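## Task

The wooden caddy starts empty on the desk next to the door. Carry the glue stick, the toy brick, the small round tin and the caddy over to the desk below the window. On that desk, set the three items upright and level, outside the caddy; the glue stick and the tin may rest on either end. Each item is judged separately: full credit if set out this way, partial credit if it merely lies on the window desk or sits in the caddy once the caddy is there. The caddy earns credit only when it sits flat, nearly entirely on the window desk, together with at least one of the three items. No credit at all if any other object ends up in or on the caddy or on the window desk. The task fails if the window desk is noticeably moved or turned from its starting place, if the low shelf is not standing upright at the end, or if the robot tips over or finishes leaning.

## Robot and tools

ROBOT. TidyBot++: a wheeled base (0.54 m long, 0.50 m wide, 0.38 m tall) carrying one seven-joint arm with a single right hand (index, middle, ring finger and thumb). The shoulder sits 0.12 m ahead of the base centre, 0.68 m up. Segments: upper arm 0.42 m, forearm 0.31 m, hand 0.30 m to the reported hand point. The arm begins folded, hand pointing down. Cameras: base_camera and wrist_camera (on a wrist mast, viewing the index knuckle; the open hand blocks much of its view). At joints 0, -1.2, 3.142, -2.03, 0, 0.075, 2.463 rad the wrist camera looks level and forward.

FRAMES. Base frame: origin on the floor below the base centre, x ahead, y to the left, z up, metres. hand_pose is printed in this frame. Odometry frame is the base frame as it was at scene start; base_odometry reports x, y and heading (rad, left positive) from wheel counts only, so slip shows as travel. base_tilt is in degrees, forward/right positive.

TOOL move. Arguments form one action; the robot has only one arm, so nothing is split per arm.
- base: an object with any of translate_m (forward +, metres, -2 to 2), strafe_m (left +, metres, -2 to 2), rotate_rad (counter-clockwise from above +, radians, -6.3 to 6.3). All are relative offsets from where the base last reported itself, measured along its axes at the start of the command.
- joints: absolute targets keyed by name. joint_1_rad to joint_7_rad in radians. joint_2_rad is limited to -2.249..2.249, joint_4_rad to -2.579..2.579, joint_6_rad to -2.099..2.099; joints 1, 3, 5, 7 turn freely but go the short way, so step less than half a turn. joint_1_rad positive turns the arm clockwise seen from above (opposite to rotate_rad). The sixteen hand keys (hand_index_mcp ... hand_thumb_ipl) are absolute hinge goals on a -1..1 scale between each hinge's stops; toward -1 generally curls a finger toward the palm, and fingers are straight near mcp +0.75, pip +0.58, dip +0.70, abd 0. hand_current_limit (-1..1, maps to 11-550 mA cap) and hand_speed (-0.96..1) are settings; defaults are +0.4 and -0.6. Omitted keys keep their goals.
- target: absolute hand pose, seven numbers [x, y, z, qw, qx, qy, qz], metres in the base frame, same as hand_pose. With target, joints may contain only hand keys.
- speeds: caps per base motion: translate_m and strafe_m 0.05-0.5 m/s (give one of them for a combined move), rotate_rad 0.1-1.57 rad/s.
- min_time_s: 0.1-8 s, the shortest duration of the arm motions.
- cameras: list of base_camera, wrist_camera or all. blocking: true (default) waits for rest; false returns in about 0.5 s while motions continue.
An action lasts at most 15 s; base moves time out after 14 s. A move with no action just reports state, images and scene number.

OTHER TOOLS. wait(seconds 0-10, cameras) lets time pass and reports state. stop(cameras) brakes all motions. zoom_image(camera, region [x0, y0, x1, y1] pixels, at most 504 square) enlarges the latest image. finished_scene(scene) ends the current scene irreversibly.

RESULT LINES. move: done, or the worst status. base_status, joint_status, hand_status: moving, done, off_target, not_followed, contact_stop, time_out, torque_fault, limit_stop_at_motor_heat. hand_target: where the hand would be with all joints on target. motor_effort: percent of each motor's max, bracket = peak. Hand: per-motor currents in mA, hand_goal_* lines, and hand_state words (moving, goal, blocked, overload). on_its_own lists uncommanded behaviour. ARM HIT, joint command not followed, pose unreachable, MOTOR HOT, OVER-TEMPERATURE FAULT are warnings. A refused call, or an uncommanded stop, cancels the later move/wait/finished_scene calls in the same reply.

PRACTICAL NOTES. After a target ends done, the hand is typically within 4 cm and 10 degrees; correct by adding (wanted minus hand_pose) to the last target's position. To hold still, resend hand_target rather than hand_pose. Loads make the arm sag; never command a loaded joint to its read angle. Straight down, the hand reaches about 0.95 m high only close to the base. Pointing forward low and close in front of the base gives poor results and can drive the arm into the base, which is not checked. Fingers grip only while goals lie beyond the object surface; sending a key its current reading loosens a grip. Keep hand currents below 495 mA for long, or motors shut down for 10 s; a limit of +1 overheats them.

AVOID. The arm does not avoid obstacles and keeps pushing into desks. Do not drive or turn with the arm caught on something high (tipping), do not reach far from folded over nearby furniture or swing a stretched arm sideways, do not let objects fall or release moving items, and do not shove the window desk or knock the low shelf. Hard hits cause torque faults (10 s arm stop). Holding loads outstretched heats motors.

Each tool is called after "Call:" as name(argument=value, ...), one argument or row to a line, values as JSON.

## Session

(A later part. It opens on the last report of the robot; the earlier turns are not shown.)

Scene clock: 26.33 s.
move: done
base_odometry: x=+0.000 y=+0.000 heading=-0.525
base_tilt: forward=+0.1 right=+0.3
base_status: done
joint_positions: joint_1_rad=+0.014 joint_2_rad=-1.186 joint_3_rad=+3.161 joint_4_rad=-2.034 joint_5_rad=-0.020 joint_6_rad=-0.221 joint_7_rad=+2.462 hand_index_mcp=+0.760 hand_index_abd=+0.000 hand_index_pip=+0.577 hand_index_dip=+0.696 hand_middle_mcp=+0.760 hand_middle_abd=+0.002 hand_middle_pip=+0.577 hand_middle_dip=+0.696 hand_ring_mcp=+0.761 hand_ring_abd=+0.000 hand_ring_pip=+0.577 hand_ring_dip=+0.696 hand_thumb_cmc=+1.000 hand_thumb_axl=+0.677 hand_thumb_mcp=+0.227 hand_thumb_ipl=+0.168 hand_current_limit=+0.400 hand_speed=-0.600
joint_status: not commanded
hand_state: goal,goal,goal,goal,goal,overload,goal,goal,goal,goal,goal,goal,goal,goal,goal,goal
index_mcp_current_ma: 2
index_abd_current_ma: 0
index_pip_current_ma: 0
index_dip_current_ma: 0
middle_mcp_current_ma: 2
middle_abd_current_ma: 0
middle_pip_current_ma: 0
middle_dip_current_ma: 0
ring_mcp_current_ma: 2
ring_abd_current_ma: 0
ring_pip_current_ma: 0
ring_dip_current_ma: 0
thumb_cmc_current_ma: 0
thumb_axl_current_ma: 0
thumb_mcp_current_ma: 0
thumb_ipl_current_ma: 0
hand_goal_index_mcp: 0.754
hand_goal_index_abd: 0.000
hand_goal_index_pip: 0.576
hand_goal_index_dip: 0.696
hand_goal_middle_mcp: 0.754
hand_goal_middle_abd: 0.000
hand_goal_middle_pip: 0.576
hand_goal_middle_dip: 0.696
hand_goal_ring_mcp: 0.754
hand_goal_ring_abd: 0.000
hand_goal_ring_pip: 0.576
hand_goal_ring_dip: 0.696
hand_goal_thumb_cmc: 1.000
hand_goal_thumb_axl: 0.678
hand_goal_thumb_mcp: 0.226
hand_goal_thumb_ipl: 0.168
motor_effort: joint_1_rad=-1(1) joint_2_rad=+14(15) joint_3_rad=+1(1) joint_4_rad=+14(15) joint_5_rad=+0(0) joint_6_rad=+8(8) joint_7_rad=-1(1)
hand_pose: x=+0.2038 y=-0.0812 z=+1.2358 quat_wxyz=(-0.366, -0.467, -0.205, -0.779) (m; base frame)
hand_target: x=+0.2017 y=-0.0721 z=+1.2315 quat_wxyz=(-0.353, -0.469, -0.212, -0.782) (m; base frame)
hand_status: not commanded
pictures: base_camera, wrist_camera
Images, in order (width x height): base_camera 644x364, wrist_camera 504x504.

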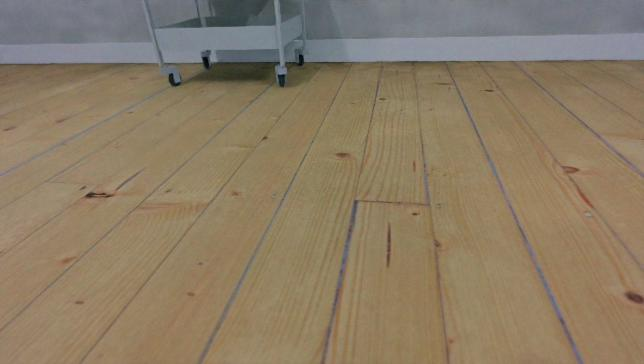

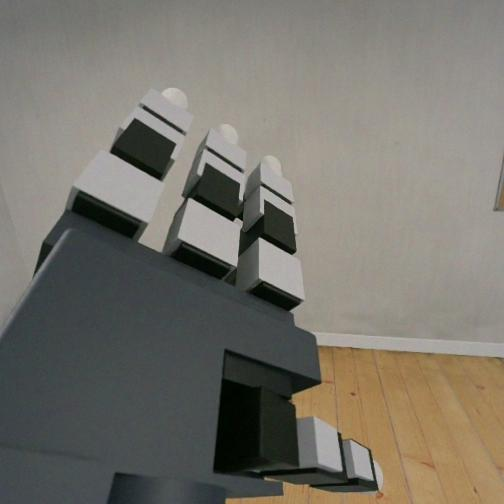

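Call:
move(
  base={"rotate_rad":3.143},
)

Call:
move(
  base={"translate_m":0.94,"strafe_m":0.91},
  joints={"joint_6_rad":-0.6},
  cameras=["all"],
)

Scene clock: 50.33 s.
move: done
base_odometry: x=+0.000 y=+0.000 heading=+2.618
base_tilt: forward=+0.1 right=+0.3
base_status: done
joint_positions: joint_1_rad=+0.014 joint_2_rad=-1.186 joint_3_rad=+3.161 joint_4_rad=-2.034 joint_5_rad=-0.020 joint_6_rad=-0.221 joint_7_rad=+2.462 hand_index_mcp=+0.760 hand_index_abd=+0.000 hand_index_pip=+0.577 hand_index_dip=+0.696 hand_middle_mcp=+0.760 hand_middle_abd=+0.002 hand_middle_pip=+0.577 hand_middle_dip=+0.696 hand_ring_mcp=+0.761 hand_ring_abd=+0.000 hand_ring_pip=+0.577 hand_ring_dip=+0.696 hand_thumb_cmc=+1.000 hand_thumb_axl=+0.677 hand_thumb_mcp=+0.227 hand_thumb_ipl=+0.168 hand_current_limit=+0.400 hand_speed=-0.600
joint_status: not commanded
hand_state: goal,goal,goal,goal,goal,overload,goal,goal,goal,goal,goal,goal,goal,goal,goal,goal
index_mcp_current_ma: 2
index_abd_current_ma: 0
index_pip_current_ma: 0
index_dip_current_ma: 0
middle_mcp_current_ma: 2
middle_abd_current_ma: 0
middle_pip_current_ma: 0
middle_dip_current_ma: 0
ring_mcp_current_ma: 2
ring_abd_current_ma: 0
ring_pip_current_ma: 0
ring_dip_current_ma: 0
thumb_cmc_current_ma: 0
thumb_axl_current_ma: 0
thumb_mcp_current_ma: 0
thumb_ipl_current_ma: 0
hand_goal_index_mcp: 0.754
hand_goal_index_abd: 0.000
hand_goal_index_pip: 0.576
hand_goal_index_dip: 0.696
hand_goal_middle_mcp: 0.754
hand_goal_middle_abd: 0.000
hand_goal_middle_pip: 0.576
hand_goal_middle_dip: 0.696
hand_goal_ring_mcp: 0.754
hand_goal_ring_abd: 0.000
hand_goal_ring_pip: 0.576
hand_goal_ring_dip: 0.696
hand_goal_thumb_cmc: 1.000
hand_goal_thumb_axl: 0.678
hand_goal_thumb_mcp: 0.226
hand_goal_thumb_ipl: 0.168
motor_effort: joint_1_rad=-1(2) joint_2_rad=+15(16) joint_3_rad=+1(1) joint_4_rad=+14(15) joint_5_rad=+0(1) joint_6_rad=+8(8) joint_7_rad=-1(1)
hand_pose: x=+0.2038 y=-0.0812 z=+1.2358 quat_wxyz=(-0.366, -0.467, -0.205, -0.779) (m; base frame)
hand_target: x=+0.2017 y=-0.0721 z=+1.2315 quat_wxyz=(-0.353, -0.469, -0.212, -0.782) (m; base frame)
hand_status: not commanded
pictures: none

Scene clock: 54.33 s.
move: done
base_odometry: x=-1.269 y=-0.318 heading=+2.618
base_tilt: forward=+0.1 right=+0.3
base_status: done
joint_positions: joint_1_rad=+0.013 joint_2_rad=-1.189 joint_3_rad=+3.158 joint_4_rad=-2.032 joint_5_rad=-0.020 joint_6_rad=-0.530 joint_7_rad=+2.462 hand_index_mcp=+0.760 hand_index_abd=+0.001 hand_index_pip=+0.577 hand_index_dip=+0.696 hand_middle_mcp=+0.761 hand_middle_abd=+0.013 hand_middle_pip=+0.577 hand_middle_dip=+0.696 hand_ring_mcp=+0.762 hand_ring_abd=+0.001 hand_ring_pip=+0.577 hand_ring_dip=+0.696 hand_thumb_cmc=+1.000 hand_thumb_axl=+0.677 hand_thumb_mcp=+0.227 hand_thumb_ipl=+0.168 hand_current_limit=+0.400 hand_speed=-0.600
joint_status: all done
hand_state: goal,goal,goal,goal,goal,overload,goal,goal,goal,goal,goal,goal,goal,goal,goal,goal
index_mcp_current_ma: 2
index_abd_current_ma: 0
index_pip_current_ma: 0
index_dip_current_ma: 0
middle_mcp_current_ma: 2
middle_abd_current_ma: 0
middle_pip_current_ma: 0
middle_dip_current_ma: 0
ring_mcp_current_ma: 3
ring_abd_current_ma: 0
ring_pip_current_ma: 0
ring_dip_current_ma: 0
thumb_cmc_current_ma: 0
thumb_axl_current_ma: 0
thumb_mcp_current_ma: 0
thumb_ipl_current_ma: 0
hand_goal_index_mcp: 0.754
hand_goal_index_abd: 0.000
hand_goal_index_pip: 0.576
hand_goal_index_dip: 0.696
hand_goal_middle_mcp: 0.754
hand_goal_middle_abd: 0.000
hand_goal_middle_pip: 0.576
hand_goal_middle_dip: 0.696
hand_goal_ring_mcp: 0.754
hand_goal_ring_abd: 0.000
hand_goal_ring_pip: 0.576
hand_goal_ring_dip: 0.696
hand_goal_thumb_cmc: 1.000
hand_goal_thumb_axl: 0.678
hand_goal_thumb_mcp: 0.226
hand_goal_thumb_ipl: 0.168
motor_effort: joint_1_rad=+0(2) joint_2_rad=+13(17) joint_3_rad=+1(2) joint_4_rad=+15(16) joint_5_rad=+0(1) joint_6_rad=+9(10) joint_7_rad=+0(1)
hand_pose: x=+0.2480 y=-0.0771 z=+1.1559 quat_wxyz=(-0.327, -0.577, -0.261, -0.701) (m; base frame)
hand_target: x=+0.2504 y=-0.0720 z=+1.1370 quat_wxyz=(-0.311, -0.597, -0.270, -0.688) (m; base frame)
hand_status: not commanded
pictures: base_camera, wrist_camera
Images, in order (width x height): base_camera 644x364, wrist_camera 504x504.

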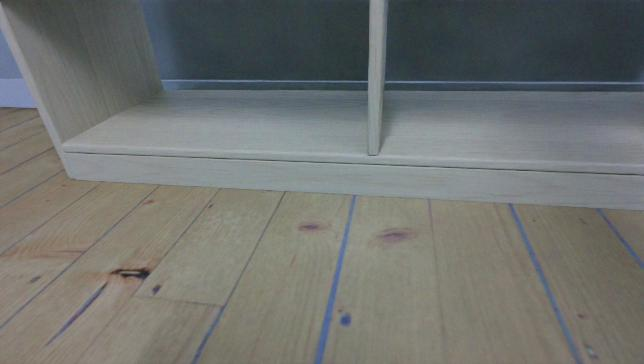

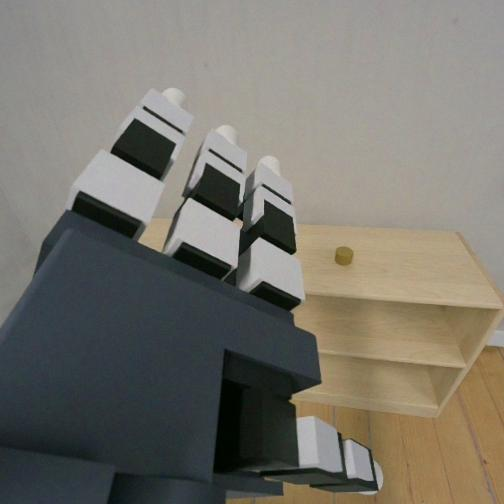

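Call:
move(
  joints={"joint_1_rad":-0.5,"joint_6_rad":-0.75},
  cameras=["wrist_camera"],
)

Call:
move(
  joints={"joint_1_rad":-1.0},
  cameras=["wrist_camera"],
)

Scene clock: 59.37 s.
move: done
base_odometry: x=-1.269 y=-0.318 heading=+2.618
base_tilt: forward=+0.1 right=+0.3
base_status: not commanded
joint_positions: joint_1_rad=-0.477 joint_2_rad=-1.189 joint_3_rad=+3.158 joint_4_rad=-2.032 joint_5_rad=-0.020 joint_6_rad=-0.655 joint_7_rad=+2.462 hand_index_mcp=+0.760 hand_index_abd=+0.001 hand_index_pip=+0.577 hand_index_dip=+0.696 hand_middle_mcp=+0.761 hand_middle_abd=+0.013 hand_middle_pip=+0.577 hand_middle_dip=+0.696 hand_ring_mcp=+0.762 hand_ring_abd=+0.001 hand_ring_pip=+0.577 hand_ring_dip=+0.696 hand_thumb_cmc=+1.000 hand_thumb_axl=+0.677 hand_thumb_mcp=+0.227 hand_thumb_ipl=+0.168 hand_current_limit=+0.400 hand_speed=-0.600
joint_status: all done
hand_state: goal,goal,goal,goal,goal,overload,goal,goal,goal,goal,goal,goal,goal,goal,goal,goal
index_mcp_current_ma: 2
index_abd_current_ma: 0
index_pip_current_ma: 0
index_dip_current_ma: 0
middle_mcp_current_ma: 2
middle_abd_current_ma: 0
middle_pip_current_ma: 0
middle_dip_current_ma: 0
ring_mcp_current_ma: 3
ring_abd_current_ma: 0
ring_pip_current_ma: 0
ring_dip_current_ma: 0
thumb_cmc_current_ma: 0
thumb_axl_current_ma: 0
thumb_mcp_current_ma: 0
thumb_ipl_current_ma: 0
hand_goal_index_mcp: 0.754
hand_goal_index_abd: 0.000
hand_goal_index_pip: 0.576
hand_goal_index_dip: 0.696
hand_goal_middle_mcp: 0.754
hand_goal_middle_abd: 0.000
hand_goal_middle_pip: 0.576
hand_goal_middle_dip: 0.696
hand_goal_ring_mcp: 0.754
hand_goal_ring_abd: 0.000
hand_goal_ring_pip: 0.576
hand_goal_ring_dip: 0.696
hand_goal_thumb_cmc: 1.000
hand_goal_thumb_axl: 0.678
hand_goal_thumb_mcp: 0.226
hand_goal_thumb_ipl: 0.168
motor_effort: joint_1_rad=-1(2) joint_2_rad=+14(15) joint_3_rad=+1(1) joint_4_rad=+15(15) joint_5_rad=+0(0) joint_6_rad=+9(10) joint_7_rad=-1(1)
hand_pose: x=+0.2788 y=-0.0010 z=+1.1195 quat_wxyz=(-0.138, -0.533, -0.423, -0.720) (m; base frame)
hand_target: x=+0.2779 y=+0.0047 z=+1.0924 quat_wxyz=(-0.122, -0.555, -0.444, -0.693) (m; base frame)
hand_status: not commanded
pictures: wrist_camera
Images, in order (width x height): wrist_camera 504x504.

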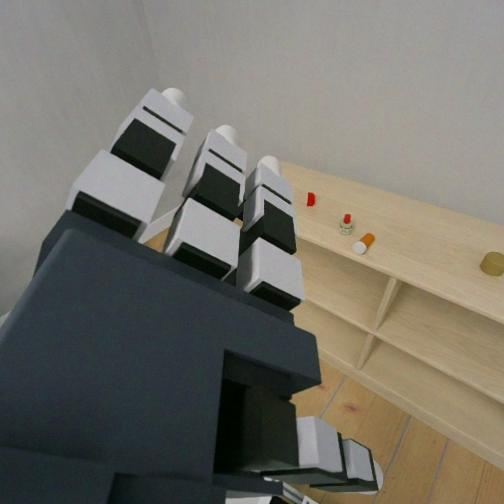

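Scene clock: 61.07 s.
move: done
base_odometry: x=-1.269 y=-0.318 heading=+2.618
base_tilt: forward=+0.1 right=+0.3
base_status: not commanded
joint_positions: joint_1_rad=-0.977 joint_2_rad=-1.189 joint_3_rad=+3.158 joint_4_rad=-2.032 joint_5_rad=-0.020 joint_6_rad=-0.656 joint_7_rad=+2.462 hand_index_mcp=+0.760 hand_index_abd=+0.001 hand_index_pip=+0.577 hand_index_dip=+0.696 hand_middle_mcp=+0.761 hand_middle_abd=+0.013 hand_middle_pip=+0.577 hand_middle_dip=+0.696 hand_ring_mcp=+0.762 hand_ring_abd=+0.001 hand_ring_pip=+0.577 hand_ring_dip=+0.696 hand_thumb_cmc=+1.000 hand_thumb_axl=+0.677 hand_thumb_mcp=+0.227 hand_thumb_ipl=+0.168 hand_current_limit=+0.400 hand_speed=-0.600
joint_status: all done
hand_state: goal,goal,goal,goal,goal,overload,goal,goal,goal,goal,goal,goal,goal,goal,goal,goal
index_mcp_current_ma: 2
index_abd_current_ma: 0
index_pip_current_ma: 0
index_dip_current_ma: 0
middle_mcp_current_ma: 2
middle_abd_current_ma: 0
middle_pip_current_ma: 0
middle_dip_current_ma: 0
ring_mcp_current_ma: 3
ring_abd_current_ma: 0
ring_pip_current_ma: 0
ring_dip_current_ma: 0
thumb_cmc_current_ma: 0
thumb_axl_current_ma: 0
thumb_mcp_current_ma: 0
thumb_ipl_current_ma: 0
hand_goal_index_mcp: 0.754
hand_goal_index_abd: 0.000
hand_goal_index_pip: 0.576
hand_goal_index_dip: 0.696
hand_goal_middle_mcp: 0.754
hand_goal_middle_abd: 0.000
hand_goal_middle_pip: 0.576
hand_goal_middle_dip: 0.696
hand_goal_ring_mcp: 0.754
hand_goal_ring_abd: 0.000
hand_goal_ring_pip: 0.576
hand_goal_ring_dip: 0.696
hand_goal_thumb_cmc: 1.000
hand_goal_thumb_axl: 0.678
hand_goal_thumb_mcp: 0.226
hand_goal_thumb_ipl: 0.168
motor_effort: joint_1_rad=+0(2) joint_2_rad=+13(15) joint_3_rad=+1(1) joint_4_rad=+15(15) joint_5_rad=+0(0) joint_6_rad=+8(9) joint_7_rad=-1(1)
hand_pose: x=+0.2598 y=+0.0758 z=+1.1191 quat_wxyz=(+0.045, -0.412, -0.542, -0.731) (m; base frame)
hand_target: x=+0.2562 y=+0.0803 z=+1.0924 quat_wxyz=(+0.053, -0.428, -0.567, -0.702) (m; base frame)
hand_status: not commanded
pictures: wrist_camera
Images, in order (width x height): wrist_camera 504x504.

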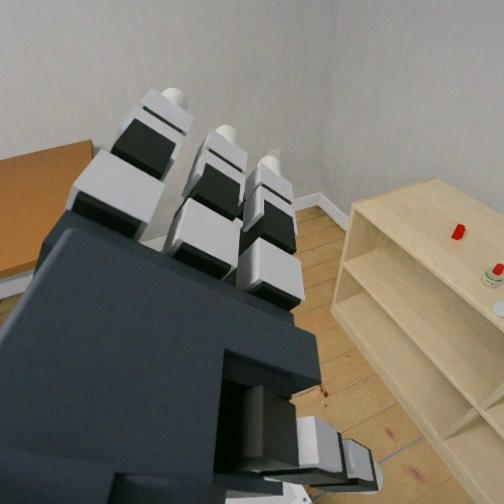

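Call:
zoom_image(
  camera="wrist_camera",
  region=[400, 190, 504, 330],
)

Call:
move(
  joints={"joint_1_rad":-0.55},
  cameras=["wrist_camera"],
)

Call:
zoom_image(
  camera="wrist_camera",
  region=[300, 180, 400, 280],
)

Scaled by 3.600 from the camera's 504x504 image, which has a finer 720x720 frame.

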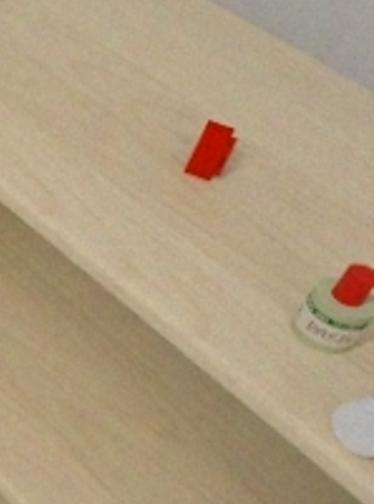

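Scene clock: 63.70 s.
move: done
base_odometry: x=-1.269 y=-0.318 heading=+2.618
base_tilt: forward=+0.1 right=+0.3
base_status: not commanded
joint_positions: joint_1_rad=-0.573 joint_2_rad=-1.189 joint_3_rad=+3.158 joint_4_rad=-2.032 joint_5_rad=-0.020 joint_6_rad=-0.656 joint_7_rad=+2.462 hand_index_mcp=+0.760 hand_index_abd=+0.001 hand_index_pip=+0.577 hand_index_dip=+0.696 hand_middle_mcp=+0.761 hand_middle_abd=+0.013 hand_middle_pip=+0.577 hand_middle_dip=+0.696 hand_ring_mcp=+0.762 hand_ring_abd=+0.001 hand_ring_pip=+0.577 hand_ring_dip=+0.696 hand_thumb_cmc=+1.000 hand_thumb_axl=+0.677 hand_thumb_mcp=+0.227 hand_thumb_ipl=+0.168 hand_current_limit=+0.400 hand_speed=-0.600
joint_status: all done
hand_state: goal,goal,goal,goal,goal,overload,goal,goal,goal,goal,goal,goal,goal,goal,goal,goal
index_mcp_current_ma: 2
index_abd_current_ma: 0
index_pip_current_ma: 0
index_dip_current_ma: 0
middle_mcp_current_ma: 2
middle_abd_current_ma: 0
middle_pip_current_ma: 0
middle_dip_current_ma: 0
ring_mcp_current_ma: 3
ring_abd_current_ma: 0
ring_pip_current_ma: 0
ring_dip_current_ma: 0
thumb_cmc_current_ma: 0
thumb_axl_current_ma: 0
thumb_mcp_current_ma: 0
thumb_ipl_current_ma: 0
hand_goal_index_mcp: 0.754
hand_goal_index_abd: 0.000
hand_goal_index_pip: 0.576
hand_goal_index_dip: 0.696
hand_goal_middle_mcp: 0.754
hand_goal_middle_abd: 0.000
hand_goal_middle_pip: 0.576
hand_goal_middle_dip: 0.696
hand_goal_ring_mcp: 0.754
hand_goal_ring_abd: 0.000
hand_goal_ring_pip: 0.576
hand_goal_ring_dip: 0.696
hand_goal_thumb_cmc: 1.000
hand_goal_thumb_axl: 0.678
hand_goal_thumb_mcp: 0.226
hand_goal_thumb_ipl: 0.168
motor_effort: joint_1_rad=-1(2) joint_2_rad=+13(15) joint_3_rad=+1(1) joint_4_rad=+15(15) joint_5_rad=+0(0) joint_6_rad=+8(9) joint_7_rad=-1(1)
hand_pose: x=+0.2783 y=+0.0143 z=+1.1191 quat_wxyz=(-0.103, -0.512, -0.449, -0.725) (m; base frame)
hand_target: x=+0.2774 y=+0.0127 z=+1.0924 quat_wxyz=(-0.105, -0.544, -0.457, -0.696) (m; base frame)
hand_status: not commanded
pictures: wrist_camera
Images, in order (width x height): wrist_camera 504x504.

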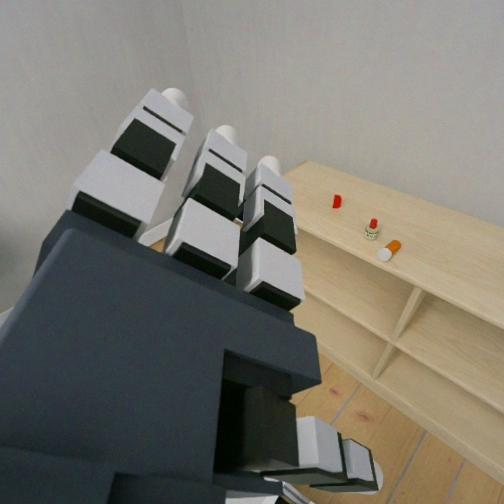

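Scaled by 5.040 from the camera's 504x504 image, which has a finer 720x720 frame.

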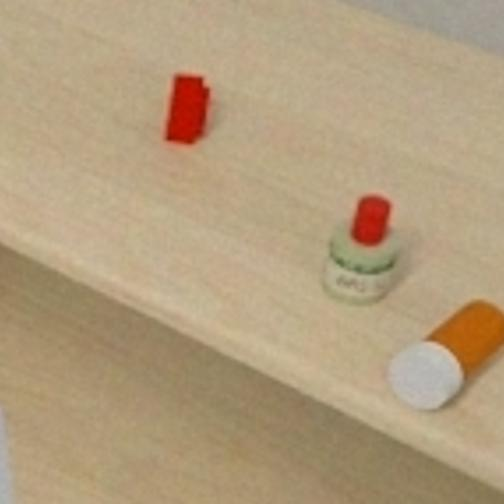

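Call:
move(
  joints={"joint_1_rad":-0.1},
  cameras=["wrist_camera"],
)

Call:
zoom_image(
  camera="wrist_camera",
  region=[300, 180, 460, 280],
)

Call:
move(
  joints={"joint_1_rad":0.5},
  cameras=["wrist_camera"],
)

Scene clock: 67.13 s.
move: done
base_odometry: x=-1.269 y=-0.318 heading=+2.618
base_tilt: forward=+0.1 right=+0.3
base_status: not commanded
joint_positions: joint_1_rad=-0.123 joint_2_rad=-1.189 joint_3_rad=+3.158 joint_4_rad=-2.032 joint_5_rad=-0.020 joint_6_rad=-0.656 joint_7_rad=+2.462 hand_index_mcp=+0.760 hand_index_abd=+0.001 hand_index_pip=+0.577 hand_index_dip=+0.696 hand_middle_mcp=+0.761 hand_middle_abd=+0.013 hand_middle_pip=+0.577 hand_middle_dip=+0.696 hand_ring_mcp=+0.762 hand_ring_abd=+0.001 hand_ring_pip=+0.577 hand_ring_dip=+0.696 hand_thumb_cmc=+1.000 hand_thumb_axl=+0.677 hand_thumb_mcp=+0.227 hand_thumb_ipl=+0.168 hand_current_limit=+0.400 hand_speed=-0.600
joint_status: all done
hand_state: goal,goal,goal,goal,goal,overload,goal,goal,goal,goal,goal,goal,goal,goal,goal,goal
index_mcp_current_ma: 2
index_abd_current_ma: 0
index_pip_current_ma: 0
index_dip_current_ma: 0
middle_mcp_current_ma: 2
middle_abd_current_ma: 0
middle_pip_current_ma: 0
middle_dip_current_ma: 0
ring_mcp_current_ma: 3
ring_abd_current_ma: 0
ring_pip_current_ma: 0
ring_dip_current_ma: 0
thumb_cmc_current_ma: 0
thumb_axl_current_ma: 0
thumb_mcp_current_ma: 0
thumb_ipl_current_ma: 0
hand_goal_index_mcp: 0.754
hand_goal_index_abd: 0.000
hand_goal_index_pip: 0.576
hand_goal_index_dip: 0.696
hand_goal_middle_mcp: 0.754
hand_goal_middle_abd: 0.000
hand_goal_middle_pip: 0.576
hand_goal_middle_dip: 0.696
hand_goal_ring_mcp: 0.754
hand_goal_ring_abd: 0.000
hand_goal_ring_pip: 0.576
hand_goal_ring_dip: 0.696
hand_goal_thumb_cmc: 1.000
hand_goal_thumb_axl: 0.678
hand_goal_thumb_mcp: 0.226
hand_goal_thumb_ipl: 0.168
motor_effort: joint_1_rad=-1(2) joint_2_rad=+13(15) joint_3_rad=+1(1) joint_4_rad=+15(15) joint_5_rad=+0(0) joint_6_rad=+8(9) joint_7_rad=-1(1)
hand_pose: x=+0.2687 y=-0.0563 z=+1.1191 quat_wxyz=(-0.262, -0.599, -0.323, -0.684) (m; base frame)
hand_target: x=+0.2672 y=-0.0575 z=+1.0924 quat_wxyz=(-0.257, -0.632, -0.324, -0.655) (m; base frame)
hand_status: not commanded
pictures: wrist_camera
Images, in order (width x height): wrist_camera 504x504.

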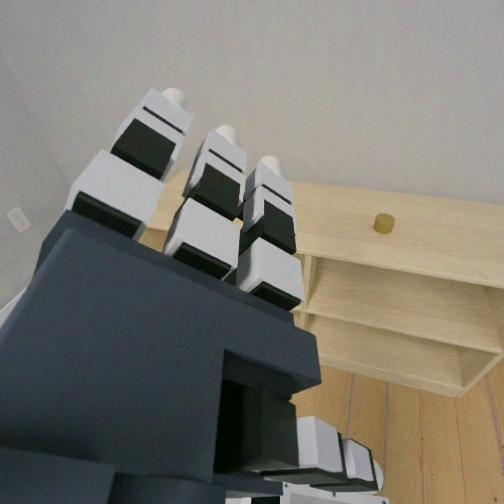

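Scaled by 3.150 from the camera's 504x504 image, which has a finer 720x720 frame.

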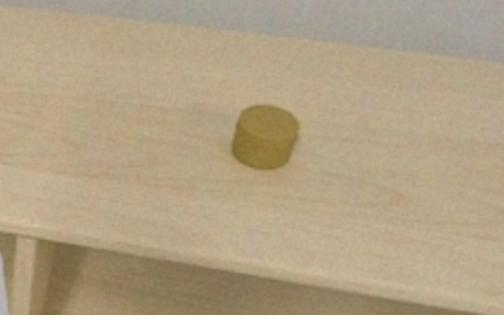

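Scene clock: 68.97 s.
move: done
base_odometry: x=-1.269 y=-0.318 heading=+2.618
base_tilt: forward=+0.1 right=+0.3
base_status: not commanded
joint_positions: joint_1_rad=+0.477 joint_2_rad=-1.189 joint_3_rad=+3.158 joint_4_rad=-2.032 joint_5_rad=-0.020 joint_6_rad=-0.656 joint_7_rad=+2.462 hand_index_mcp=+0.760 hand_index_abd=+0.001 hand_index_pip=+0.577 hand_index_dip=+0.696 hand_middle_mcp=+0.761 hand_middle_abd=+0.013 hand_middle_pip=+0.577 hand_middle_dip=+0.696 hand_ring_mcp=+0.762 hand_ring_abd=+0.001 hand_ring_pip=+0.577 hand_ring_dip=+0.696 hand_thumb_cmc=+1.000 hand_thumb_axl=+0.677 hand_thumb_mcp=+0.227 hand_thumb_ipl=+0.168 hand_current_limit=+0.400 hand_speed=-0.600
joint_status: all done
hand_state: goal,goal,goal,goal,goal,overload,goal,goal,goal,goal,goal,goal,goal,goal,goal,goal
index_mcp_current_ma: 2
index_abd_current_ma: 0
index_pip_current_ma: 0
index_dip_current_ma: 0
middle_mcp_current_ma: 2
middle_abd_current_ma: 0
middle_pip_current_ma: 0
middle_dip_current_ma: 0
ring_mcp_current_ma: 3
ring_abd_current_ma: 0
ring_pip_current_ma: 0
ring_dip_current_ma: 0
thumb_cmc_current_ma: 0
thumb_axl_current_ma: 0
thumb_mcp_current_ma: 0
thumb_ipl_current_ma: 0
hand_goal_index_mcp: 0.754
hand_goal_index_abd: 0.000
hand_goal_index_pip: 0.576
hand_goal_index_dip: 0.696
hand_goal_middle_mcp: 0.754
hand_goal_middle_abd: 0.000
hand_goal_middle_pip: 0.576
hand_goal_middle_dip: 0.696
hand_goal_ring_mcp: 0.754
hand_goal_ring_abd: 0.000
hand_goal_ring_pip: 0.576
hand_goal_ring_dip: 0.696
hand_goal_thumb_cmc: 1.000
hand_goal_thumb_axl: 0.678
hand_goal_thumb_mcp: 0.226
hand_goal_thumb_ipl: 0.168
motor_effort: joint_1_rad=+0(2) joint_2_rad=+15(15) joint_3_rad=+1(2) joint_4_rad=+15(15) joint_5_rad=+0(0) joint_6_rad=+9(9) joint_7_rad=-1(1)
hand_pose: x=+0.2107 y=-0.1310 z=+1.1191 quat_wxyz=(-0.453, -0.668, -0.132, -0.576) (m; base frame)
hand_target: x=+0.2088 y=-0.1311 z=+1.0924 quat_wxyz=(-0.440, -0.700, -0.123, -0.550) (m; base frame)
hand_status: not commanded
pictures: wrist_camera
Images, in order (width x height): wrist_camera 504x504.

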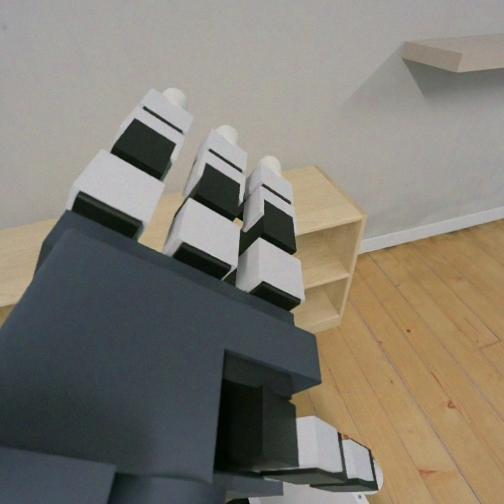

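Call:
move(
  base={"rotate_rad":3.141},
  joints={"joint_1_rad":-0.4},
)

Call:
move(
  base={"translate_m":1.75,"strafe_m":1.38},
  cameras=["all"],
)

Call:
move(
  joints={"joint_1_rad":0},
  cameras=["wrist_camera"],
)

Scene clock: 77.43 s.
move: done
base_odometry: x=-1.269 y=-0.318 heading=-0.525
base_tilt: forward=+0.1 right=+0.3
base_status: done
joint_positions: joint_1_rad=-0.381 joint_2_rad=-1.189 joint_3_rad=+3.158 joint_4_rad=-2.032 joint_5_rad=-0.020 joint_6_rad=-0.656 joint_7_rad=+2.462 hand_index_mcp=+0.760 hand_index_abd=+0.001 hand_index_pip=+0.577 hand_index_dip=+0.696 hand_middle_mcp=+0.761 hand_middle_abd=+0.020 hand_middle_pip=+0.577 hand_middle_dip=+0.696 hand_ring_mcp=+0.762 hand_ring_abd=+0.001 hand_ring_pip=+0.577 hand_ring_dip=+0.696 hand_thumb_cmc=+1.000 hand_thumb_axl=+0.677 hand_thumb_mcp=+0.227 hand_thumb_ipl=+0.168 hand_current_limit=+0.400 hand_speed=-0.600
joint_status: all done
hand_state: goal,goal,goal,goal,goal,overload,goal,goal,goal,goal,goal,goal,goal,goal,goal,goal
index_mcp_current_ma: 2
index_abd_current_ma: 0
index_pip_current_ma: 0
index_dip_current_ma: 0
middle_mcp_current_ma: 2
middle_abd_current_ma: 0
middle_pip_current_ma: 0
middle_dip_current_ma: 0
ring_mcp_current_ma: 3
ring_abd_current_ma: 0
ring_pip_current_ma: 0
ring_dip_current_ma: 0
thumb_cmc_current_ma: 0
thumb_axl_current_ma: 0
thumb_mcp_current_ma: 0
thumb_ipl_current_ma: 0
hand_goal_index_mcp: 0.754
hand_goal_index_abd: 0.000
hand_goal_index_pip: 0.576
hand_goal_index_dip: 0.696
hand_goal_middle_mcp: 0.754
hand_goal_middle_abd: 0.000
hand_goal_middle_pip: 0.576
hand_goal_middle_dip: 0.696
hand_goal_ring_mcp: 0.754
hand_goal_ring_abd: 0.000
hand_goal_ring_pip: 0.576
hand_goal_ring_dip: 0.696
hand_goal_thumb_cmc: 1.000
hand_goal_thumb_axl: 0.678
hand_goal_thumb_mcp: 0.226
hand_goal_thumb_ipl: 0.168
motor_effort: joint_1_rad=-1(3) joint_2_rad=+15(16) joint_3_rad=+1(2) joint_4_rad=+14(16) joint_5_rad=+0(1) joint_6_rad=+8(9) joint_7_rad=-1(1)
hand_pose: x=+0.2781 y=-0.0162 z=+1.1189 quat_wxyz=(-0.172, -0.553, -0.398, -0.712) (m; base frame)
hand_target: x=+0.2776 y=-0.0112 z=+1.0924 quat_wxyz=(-0.157, -0.576, -0.415, -0.686) (m; base frame)
hand_status: not commanded
pictures: none

Scene clock: 83.20 s.
move: done
base_odometry: x=+0.937 y=+0.000 heading=-0.524
base_tilt: forward=+0.1 right=+0.3
base_status: done
joint_positions: joint_1_rad=-0.382 joint_2_rad=-1.190 joint_3_rad=+3.158 joint_4_rad=-2.032 joint_5_rad=-0.020 joint_6_rad=-0.658 joint_7_rad=+2.462 hand_index_mcp=+0.760 hand_index_abd=+0.001 hand_index_pip=+0.577 hand_index_dip=+0.696 hand_middle_mcp=+0.761 hand_middle_abd=+0.020 hand_middle_pip=+0.577 hand_middle_dip=+0.696 hand_ring_mcp=+0.762 hand_ring_abd=+0.001 hand_ring_pip=+0.577 hand_ring_dip=+0.696 hand_thumb_cmc=+1.000 hand_thumb_axl=+0.677 hand_thumb_mcp=+0.227 hand_thumb_ipl=+0.168 hand_current_limit=+0.400 hand_speed=-0.600
joint_status: not commanded
hand_state: goal,goal,goal,goal,goal,overload,goal,goal,goal,goal,goal,goal,goal,goal,goal,goal
index_mcp_current_ma: 2
index_abd_current_ma: 0
index_pip_current_ma: 0
index_dip_current_ma: 0
middle_mcp_current_ma: 2
middle_abd_current_ma: 0
middle_pip_current_ma: 0
middle_dip_current_ma: 0
ring_mcp_current_ma: 3
ring_abd_current_ma: 0
ring_pip_current_ma: 0
ring_dip_current_ma: 0
thumb_cmc_current_ma: 0
thumb_axl_current_ma: 0
thumb_mcp_current_ma: 0
thumb_ipl_current_ma: 0
hand_goal_index_mcp: 0.754
hand_goal_index_abd: 0.000
hand_goal_index_pip: 0.576
hand_goal_index_dip: 0.696
hand_goal_middle_mcp: 0.754
hand_goal_middle_abd: 0.000
hand_goal_middle_pip: 0.576
hand_goal_middle_dip: 0.696
hand_goal_ring_mcp: 0.754
hand_goal_ring_abd: 0.000
hand_goal_ring_pip: 0.576
hand_goal_ring_dip: 0.696
hand_goal_thumb_cmc: 1.000
hand_goal_thumb_axl: 0.678
hand_goal_thumb_mcp: 0.226
hand_goal_thumb_ipl: 0.168
motor_effort: joint_1_rad=-1(1) joint_2_rad=+14(16) joint_3_rad=+1(2) joint_4_rad=+15(16) joint_5_rad=+0(1) joint_6_rad=+8(9) joint_7_rad=-1(1)
hand_pose: x=+0.2780 y=-0.0162 z=+1.1187 quat_wxyz=(-0.172, -0.553, -0.398, -0.711) (m; base frame)
hand_target: x=+0.2776 y=-0.0112 z=+1.0924 quat_wxyz=(-0.157, -0.576, -0.415, -0.686) (m; base frame)
hand_status: not commanded
pictures: base_camera, wrist_camera
Images, in order (width x height): base_camera 644x364, wrist_camera 504x504.

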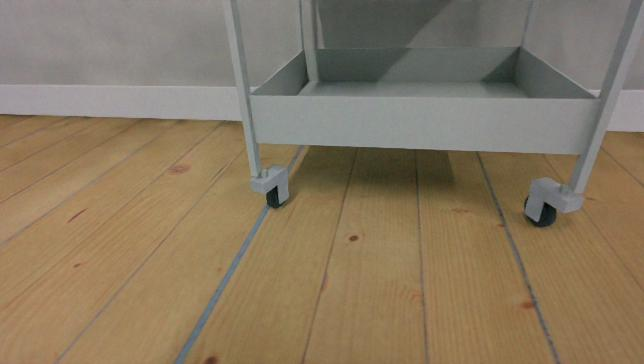

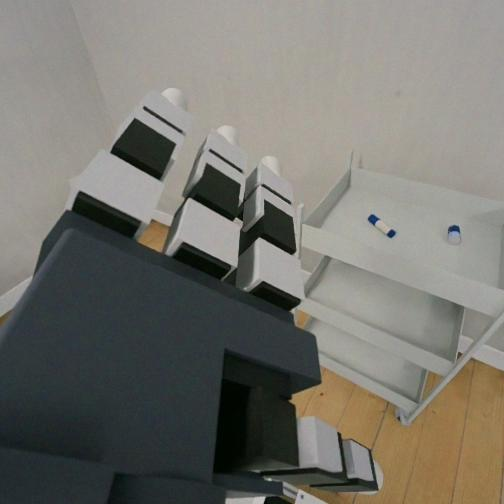

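Scene clock: 84.77 s.
move: done
base_odometry: x=+0.937 y=+0.000 heading=-0.524
base_tilt: forward=+0.1 right=+0.3
base_status: not commanded
joint_positions: joint_1_rad=-0.023 joint_2_rad=-1.190 joint_3_rad=+3.158 joint_4_rad=-2.032 joint_5_rad=-0.020 joint_6_rad=-0.658 joint_7_rad=+2.462 hand_index_mcp=+0.760 hand_index_abd=+0.001 hand_index_pip=+0.577 hand_index_dip=+0.696 hand_middle_mcp=+0.761 hand_middle_abd=+0.020 hand_middle_pip=+0.577 hand_middle_dip=+0.696 hand_ring_mcp=+0.762 hand_ring_abd=+0.001 hand_ring_pip=+0.577 hand_ring_dip=+0.696 hand_thumb_cmc=+1.000 hand_thumb_axl=+0.677 hand_thumb_mcp=+0.227 hand_thumb_ipl=+0.168 hand_current_limit=+0.400 hand_speed=-0.600
joint_status: all done
hand_state: goal,goal,goal,goal,goal,overload,goal,goal,goal,goal,goal,goal,goal,goal,goal,goal
index_mcp_current_ma: 2
index_abd_current_ma: 0
index_pip_current_ma: 0
index_dip_current_ma: 0
middle_mcp_current_ma: 2
middle_abd_current_ma: 0
middle_pip_current_ma: 0
middle_dip_current_ma: 0
ring_mcp_current_ma: 3
ring_abd_current_ma: 0
ring_pip_current_ma: 0
ring_dip_current_ma: 0
thumb_cmc_current_ma: 0
thumb_axl_current_ma: 0
thumb_mcp_current_ma: 0
thumb_ipl_current_ma: 0
hand_goal_index_mcp: 0.754
hand_goal_index_abd: 0.000
hand_goal_index_pip: 0.576
hand_goal_index_dip: 0.696
hand_goal_middle_mcp: 0.754
hand_goal_middle_abd: 0.000
hand_goal_middle_pip: 0.576
hand_goal_middle_dip: 0.696
hand_goal_ring_mcp: 0.754
hand_goal_ring_abd: 0.000
hand_goal_ring_pip: 0.576
hand_goal_ring_dip: 0.696
hand_goal_thumb_cmc: 1.000
hand_goal_thumb_axl: 0.678
hand_goal_thumb_mcp: 0.226
hand_goal_thumb_ipl: 0.168
motor_effort: joint_1_rad=-1(2) joint_2_rad=+14(15) joint_3_rad=+1(1) joint_4_rad=+15(15) joint_5_rad=+0(0) joint_6_rad=+8(9) joint_7_rad=-1(1)
hand_pose: x=+0.2622 y=-0.0710 z=+1.1187 quat_wxyz=(-0.296, -0.615, -0.293, -0.669) (m; base frame)
hand_target: x=+0.2607 y=-0.0720 z=+1.0924 quat_wxyz=(-0.290, -0.647, -0.292, -0.641) (m; base frame)
hand_status: not commanded
pictures: wrist_camera
Images, in order (width x height): wrist_camera 504x504.

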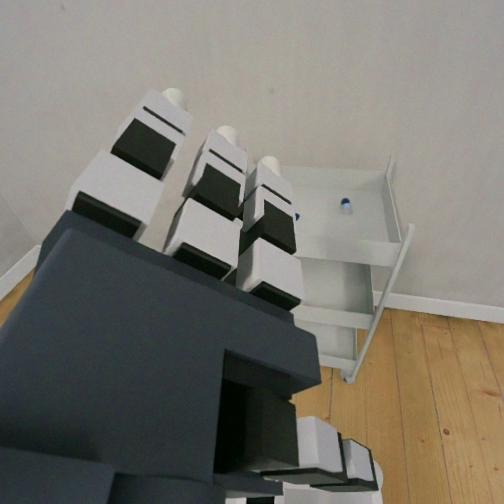

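Call:
move(
  joints={"joint_1_rad":-0.4},
  cameras=["wrist_camera"],
)

Call:
zoom_image(
  camera="wrist_camera",
  region=[350, 190, 410, 250],
)

Call:
zoom_image(
  camera="wrist_camera",
  region=[425, 200, 485, 260],
)

Scene clock: 87.73 s.
move: done
base_odometry: x=+0.937 y=+0.000 heading=-0.524
base_tilt: forward=+0.1 right=+0.3
base_status: not commanded
joint_positions: joint_1_rad=-0.377 joint_2_rad=-1.190 joint_3_rad=+3.158 joint_4_rad=-2.032 joint_5_rad=-0.020 joint_6_rad=-0.658 joint_7_rad=+2.462 hand_index_mcp=+0.760 hand_index_abd=+0.001 hand_index_pip=+0.577 hand_index_dip=+0.696 hand_middle_mcp=+0.761 hand_middle_abd=+0.020 hand_middle_pip=+0.577 hand_middle_dip=+0.696 hand_ring_mcp=+0.762 hand_ring_abd=+0.001 hand_ring_pip=+0.577 hand_ring_dip=+0.696 hand_thumb_cmc=+1.000 hand_thumb_axl=+0.677 hand_thumb_mcp=+0.227 hand_thumb_ipl=+0.168 hand_current_limit=+0.400 hand_speed=-0.600
joint_status: all done
hand_state: goal,goal,goal,goal,goal,overload,goal,goal,goal,goal,goal,goal,goal,goal,goal,goal
index_mcp_current_ma: 2
index_abd_current_ma: 0
index_pip_current_ma: 0
index_dip_current_ma: 0
middle_mcp_current_ma: 2
middle_abd_current_ma: 0
middle_pip_current_ma: 0
middle_dip_current_ma: 0
ring_mcp_current_ma: 3
ring_abd_current_ma: 0
ring_pip_current_ma: 0
ring_dip_current_ma: 0
thumb_cmc_current_ma: 0
thumb_axl_current_ma: 0
thumb_mcp_current_ma: 0
thumb_ipl_current_ma: 0
hand_goal_index_mcp: 0.754
hand_goal_index_abd: 0.000
hand_goal_index_pip: 0.576
hand_goal_index_dip: 0.696
hand_goal_middle_mcp: 0.754
hand_goal_middle_abd: 0.000
hand_goal_middle_pip: 0.576
hand_goal_middle_dip: 0.696
hand_goal_ring_mcp: 0.754
hand_goal_ring_abd: 0.000
hand_goal_ring_pip: 0.576
hand_goal_ring_dip: 0.696
hand_goal_thumb_cmc: 1.000
hand_goal_thumb_axl: 0.678
hand_goal_thumb_mcp: 0.226
hand_goal_thumb_ipl: 0.168
motor_effort: joint_1_rad=-1(2) joint_2_rad=+14(15) joint_3_rad=+1(1) joint_4_rad=+15(15) joint_5_rad=+0(0) joint_6_rad=+9(9) joint_7_rad=-1(1)
hand_pose: x=+0.2779 y=-0.0168 z=+1.1187 quat_wxyz=(-0.173, -0.554, -0.397, -0.711) (m; base frame)
hand_target: x=+0.2776 y=-0.0112 z=+1.0924 quat_wxyz=(-0.157, -0.576, -0.415, -0.686) (m; base frame)
hand_status: not commanded
pictures: wrist_camera
Images, in order (width x height): wrist_camera 504x504.

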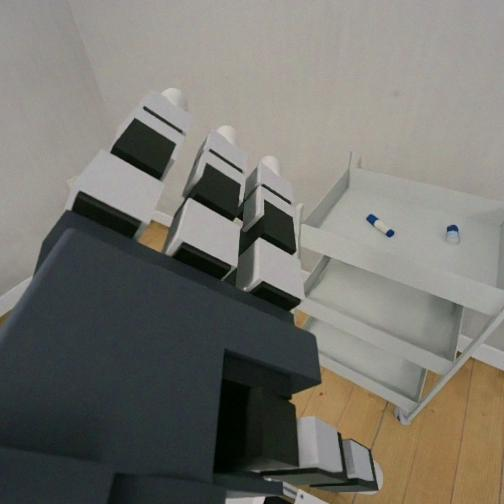

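Scaled by 8.400 from the camera's 504x504 image, which has a finer 720x720 frame.

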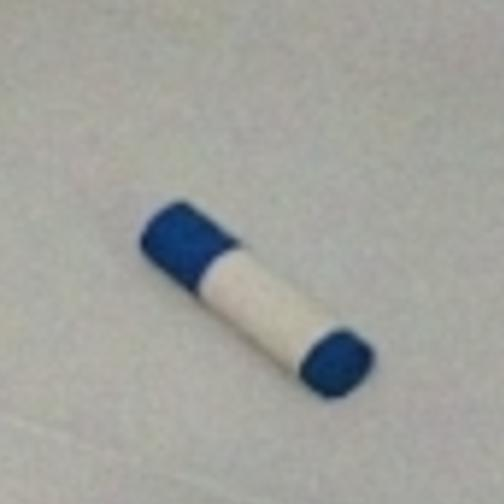

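Scaled by 8.400 from the camera's 504x504 image, which has a finer 720x720 frame.

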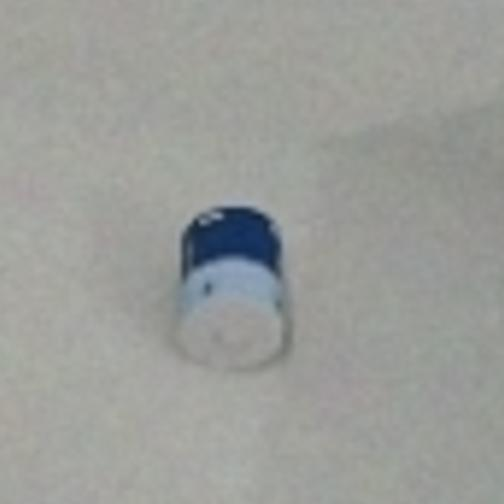

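Call:
move(
  base={"translate_m":0.18},
  joints={"joint_1_rad":0.0,"joint_2_rad":-0.6,"joint_4_rad":-1.8,"joint_6_rad":-0.6},
  cameras=["all"],
)

Scene clock: 139.77 s.
move: done
base_odometry: x=+1.093 y=-0.090 heading=-0.524
base_tilt: forward=+0.1 right=+0.3
base_status: done
joint_positions: joint_1_rad=-0.025 joint_2_rad=-0.610 joint_3_rad=+3.157 joint_4_rad=-1.816 joint_5_rad=-0.020 joint_6_rad=-0.658 joint_7_rad=+2.462 hand_index_mcp=+0.760 hand_index_abd=+0.001 hand_index_pip=+0.577 hand_index_dip=+0.696 hand_middle_mcp=+0.761 hand_middle_abd=+0.020 hand_middle_pip=+0.577 hand_middle_dip=+0.696 hand_ring_mcp=+0.762 hand_ring_abd=+0.001 hand_ring_pip=+0.577 hand_ring_dip=+0.696 hand_thumb_cmc=+1.000 hand_thumb_axl=+0.677 hand_thumb_mcp=+0.227 hand_thumb_ipl=+0.168 hand_current_limit=+0.400 hand_speed=-0.600
joint_status: all done
hand_state: goal,goal,goal,goal,goal,overload,goal,goal,goal,goal,goal,goal,goal,goal,goal,goal
index_mcp_current_ma: 2
index_abd_current_ma: 0
index_pip_current_ma: 0
index_dip_current_ma: 0
middle_mcp_current_ma: 2
middle_abd_current_ma: 0
middle_pip_current_ma: 0
middle_dip_current_ma: 0
ring_mcp_current_ma: 3
ring_abd_current_ma: 0
ring_pip_current_ma: 0
ring_dip_current_ma: 0
thumb_cmc_current_ma: 0
thumb_axl_current_ma: 0
thumb_mcp_current_ma: 0
thumb_ipl_current_ma: 0
hand_goal_index_mcp: 0.754
hand_goal_index_abd: 0.000
hand_goal_index_pip: 0.576
hand_goal_index_dip: 0.696
hand_goal_middle_mcp: 0.754
hand_goal_middle_abd: 0.000
hand_goal_middle_pip: 0.576
hand_goal_middle_dip: 0.696
hand_goal_ring_mcp: 0.754
hand_goal_ring_abd: 0.000
hand_goal_ring_pip: 0.576
hand_goal_ring_dip: 0.696
hand_goal_thumb_cmc: 1.000
hand_goal_thumb_axl: 0.678
hand_goal_thumb_mcp: 0.226
hand_goal_thumb_ipl: 0.168
motor_effort: joint_1_rad=-1(2) joint_2_rad=+0(17) joint_3_rad=+1(2) joint_4_rad=+17(18) joint_5_rad=+0(1) joint_6_rad=+8(10) joint_7_rad=-1(1)
hand_pose: x=+0.4769 y=-0.0664 z=+1.0991 quat_wxyz=(-0.241, -0.725, -0.345, -0.545) (m; base frame)
hand_target: x=+0.4791 y=-0.0721 z=+1.1220 quat_wxyz=(-0.256, -0.714, -0.323, -0.566) (m; base frame)
hand_status: not commanded
pictures: base_camera, wrist_camera
Images, in order (width x height): base_camera 644x364, wrist_camera 504x504.

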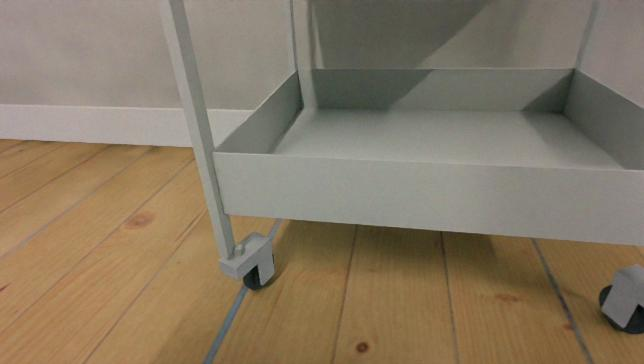

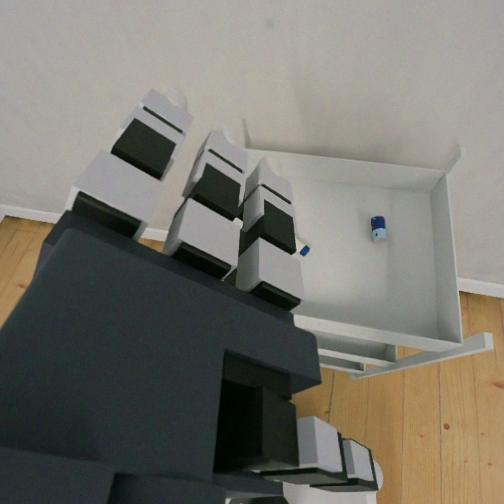

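Call:
move(
  joints={"joint_1_rad":-0.5},
  cameras=["wrist_camera"],
)

Call:
zoom_image(
  camera="wrist_camera",
  region=[280, 120, 504, 344],
)

Scene clock: 142.53 s.
move: done
base_odometry: x=+1.093 y=-0.090 heading=-0.524
base_tilt: forward=+0.1 right=+0.3
base_status: not commanded
joint_positions: joint_1_rad=-0.476 joint_2_rad=-0.609 joint_3_rad=+3.157 joint_4_rad=-1.816 joint_5_rad=-0.020 joint_6_rad=-0.658 joint_7_rad=+2.462 hand_index_mcp=+0.760 hand_index_abd=+0.001 hand_index_pip=+0.577 hand_index_dip=+0.696 hand_middle_mcp=+0.761 hand_middle_abd=+0.020 hand_middle_pip=+0.577 hand_middle_dip=+0.696 hand_ring_mcp=+0.762 hand_ring_abd=+0.001 hand_ring_pip=+0.577 hand_ring_dip=+0.696 hand_thumb_cmc=+1.000 hand_thumb_axl=+0.677 hand_thumb_mcp=+0.227 hand_thumb_ipl=+0.168 hand_current_limit=+0.400 hand_speed=-0.600
joint_status: all done
hand_state: goal,goal,goal,goal,goal,overload,goal,goal,goal,goal,goal,goal,goal,goal,goal,goal
index_mcp_current_ma: 2
index_abd_current_ma: 0
index_pip_current_ma: 0
index_dip_current_ma: 0
middle_mcp_current_ma: 2
middle_abd_current_ma: 0
middle_pip_current_ma: 0
middle_dip_current_ma: 0
ring_mcp_current_ma: 3
ring_abd_current_ma: 0
ring_pip_current_ma: 0
ring_dip_current_ma: 0
thumb_cmc_current_ma: 0
thumb_axl_current_ma: 0
thumb_mcp_current_ma: 0
thumb_ipl_current_ma: 0
hand_goal_index_mcp: 0.754
hand_goal_index_abd: 0.000
hand_goal_index_pip: 0.576
hand_goal_index_dip: 0.696
hand_goal_middle_mcp: 0.754
hand_goal_middle_abd: 0.000
hand_goal_middle_pip: 0.576
hand_goal_middle_dip: 0.696
hand_goal_ring_mcp: 0.754
hand_goal_ring_abd: 0.000
hand_goal_ring_pip: 0.576
hand_goal_ring_dip: 0.696
hand_goal_thumb_cmc: 1.000
hand_goal_thumb_axl: 0.678
hand_goal_thumb_mcp: 0.226
hand_goal_thumb_ipl: 0.168
motor_effort: joint_1_rad=-1(2) joint_2_rad=+1(2) joint_3_rad=+0(2) joint_4_rad=+17(17) joint_5_rad=+0(1) joint_6_rad=+8(9) joint_7_rad=-1(1)
hand_pose: x=+0.4701 y=+0.0963 z=+1.0992 quat_wxyz=(-0.113, -0.629, -0.499, -0.585) (m; base frame)
hand_target: x=+0.4695 y=+0.1094 z=+1.1220 quat_wxyz=(-0.108, -0.612, -0.489, -0.612) (m; base frame)
hand_status: not commanded
pictures: wrist_camera
Images, in order (width x height): wrist_camera 504x504.

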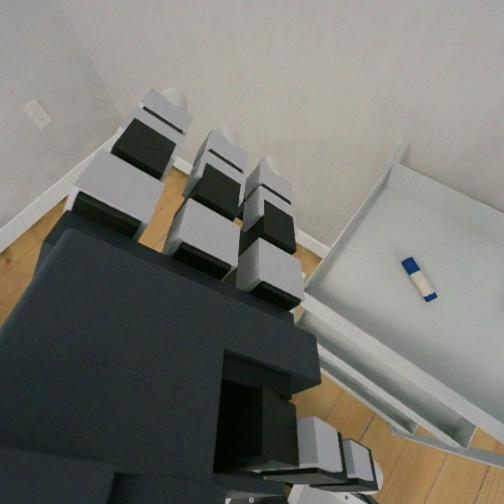

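Scaled by 2.250 from the camera's 504x504 image, which has a finer 720x720 frame.

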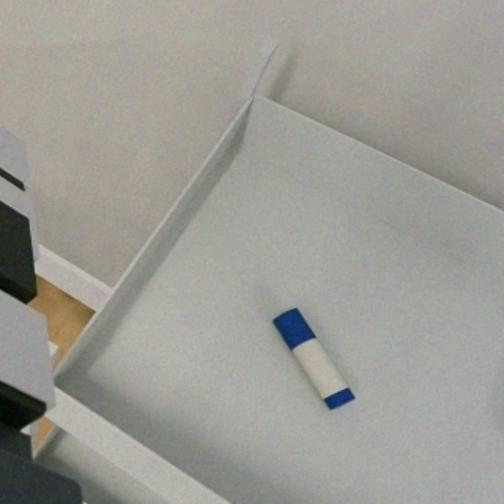

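Call:
move(
  joints={"joint_1_rad":0.12,"joint_2_rad":0.471,"joint_3_rad":3.142,"joint_4_rad":-0.707,"joint_5_rad":0,"joint_6_rad":-1.964,"joint_7_rad":3.142},
  cameras=["wrist_camera"],
  min_time_s=3,
)

Scene clock: 167.83 s.
move: done
base_odometry: x=+1.093 y=-0.090 heading=-0.524
base_tilt: forward=+0.1 right=+0.3
base_status: not commanded
joint_positions: joint_1_rad=+0.100 joint_2_rad=+0.447 joint_3_rad=+3.157 joint_4_rad=-0.722 joint_5_rad=-0.020 joint_6_rad=-1.882 joint_7_rad=+3.098 hand_index_mcp=+0.756 hand_index_abd=+0.001 hand_index_pip=+0.577 hand_index_dip=+0.696 hand_middle_mcp=+0.756 hand_middle_abd=+0.020 hand_middle_pip=+0.577 hand_middle_dip=+0.696 hand_ring_mcp=+0.756 hand_ring_abd=+0.001 hand_ring_pip=+0.577 hand_ring_dip=+0.696 hand_thumb_cmc=+1.000 hand_thumb_axl=+0.677 hand_thumb_mcp=+0.224 hand_thumb_ipl=+0.168 hand_current_limit=+0.400 hand_speed=-0.600
joint_status: all done
hand_state: goal,goal,goal,goal,goal,overload,goal,goal,goal,goal,goal,goal,goal,goal,goal,goal
index_mcp_current_ma: 0
index_abd_current_ma: 0
index_pip_current_ma: 0
index_dip_current_ma: 0
middle_mcp_current_ma: 0
middle_abd_current_ma: 0
middle_pip_current_ma: 0
middle_dip_current_ma: 0
ring_mcp_current_ma: 0
ring_abd_current_ma: 0
ring_pip_current_ma: 0
ring_dip_current_ma: 0
thumb_cmc_current_ma: 0
thumb_axl_current_ma: 0
thumb_mcp_current_ma: 0
thumb_ipl_current_ma: 0
hand_goal_index_mcp: 0.754
hand_goal_index_abd: 0.000
hand_goal_index_pip: 0.576
hand_goal_index_dip: 0.696
hand_goal_middle_mcp: 0.754
hand_goal_middle_abd: 0.000
hand_goal_middle_pip: 0.576
hand_goal_middle_dip: 0.696
hand_goal_ring_mcp: 0.754
hand_goal_ring_abd: 0.000
hand_goal_ring_pip: 0.576
hand_goal_ring_dip: 0.696
hand_goal_thumb_cmc: 1.000
hand_goal_thumb_axl: 0.678
hand_goal_thumb_mcp: 0.226
hand_goal_thumb_ipl: 0.168
motor_effort: joint_1_rad=-1(2) joint_2_rad=-26(28) joint_3_rad=+0(2) joint_4_rad=+13(18) joint_5_rad=+0(1) joint_6_rad=+0(9) joint_7_rad=-1(2)
hand_pose: x=+0.6956 y=-0.0833 z=+0.8911 quat_wxyz=(-0.029, -0.757, -0.651, -0.035) (m; base frame)
hand_target: x=+0.6786 y=-0.0891 z=+0.8756 quat_wxyz=(+0.000, -0.748, -0.663, +0.000) (m; base frame)
hand_status: not commanded
pictures: wrist_camera
Images, in order (width x height): wrist_camera 504x504.

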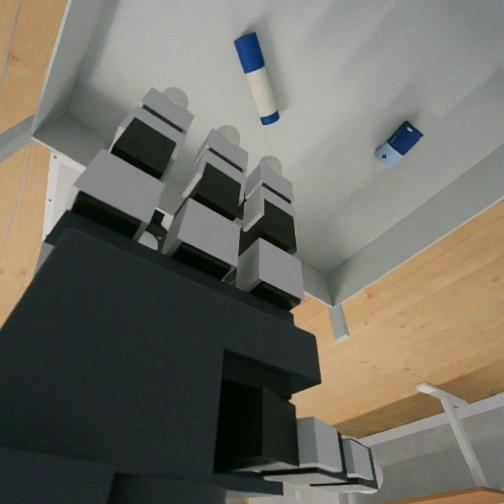

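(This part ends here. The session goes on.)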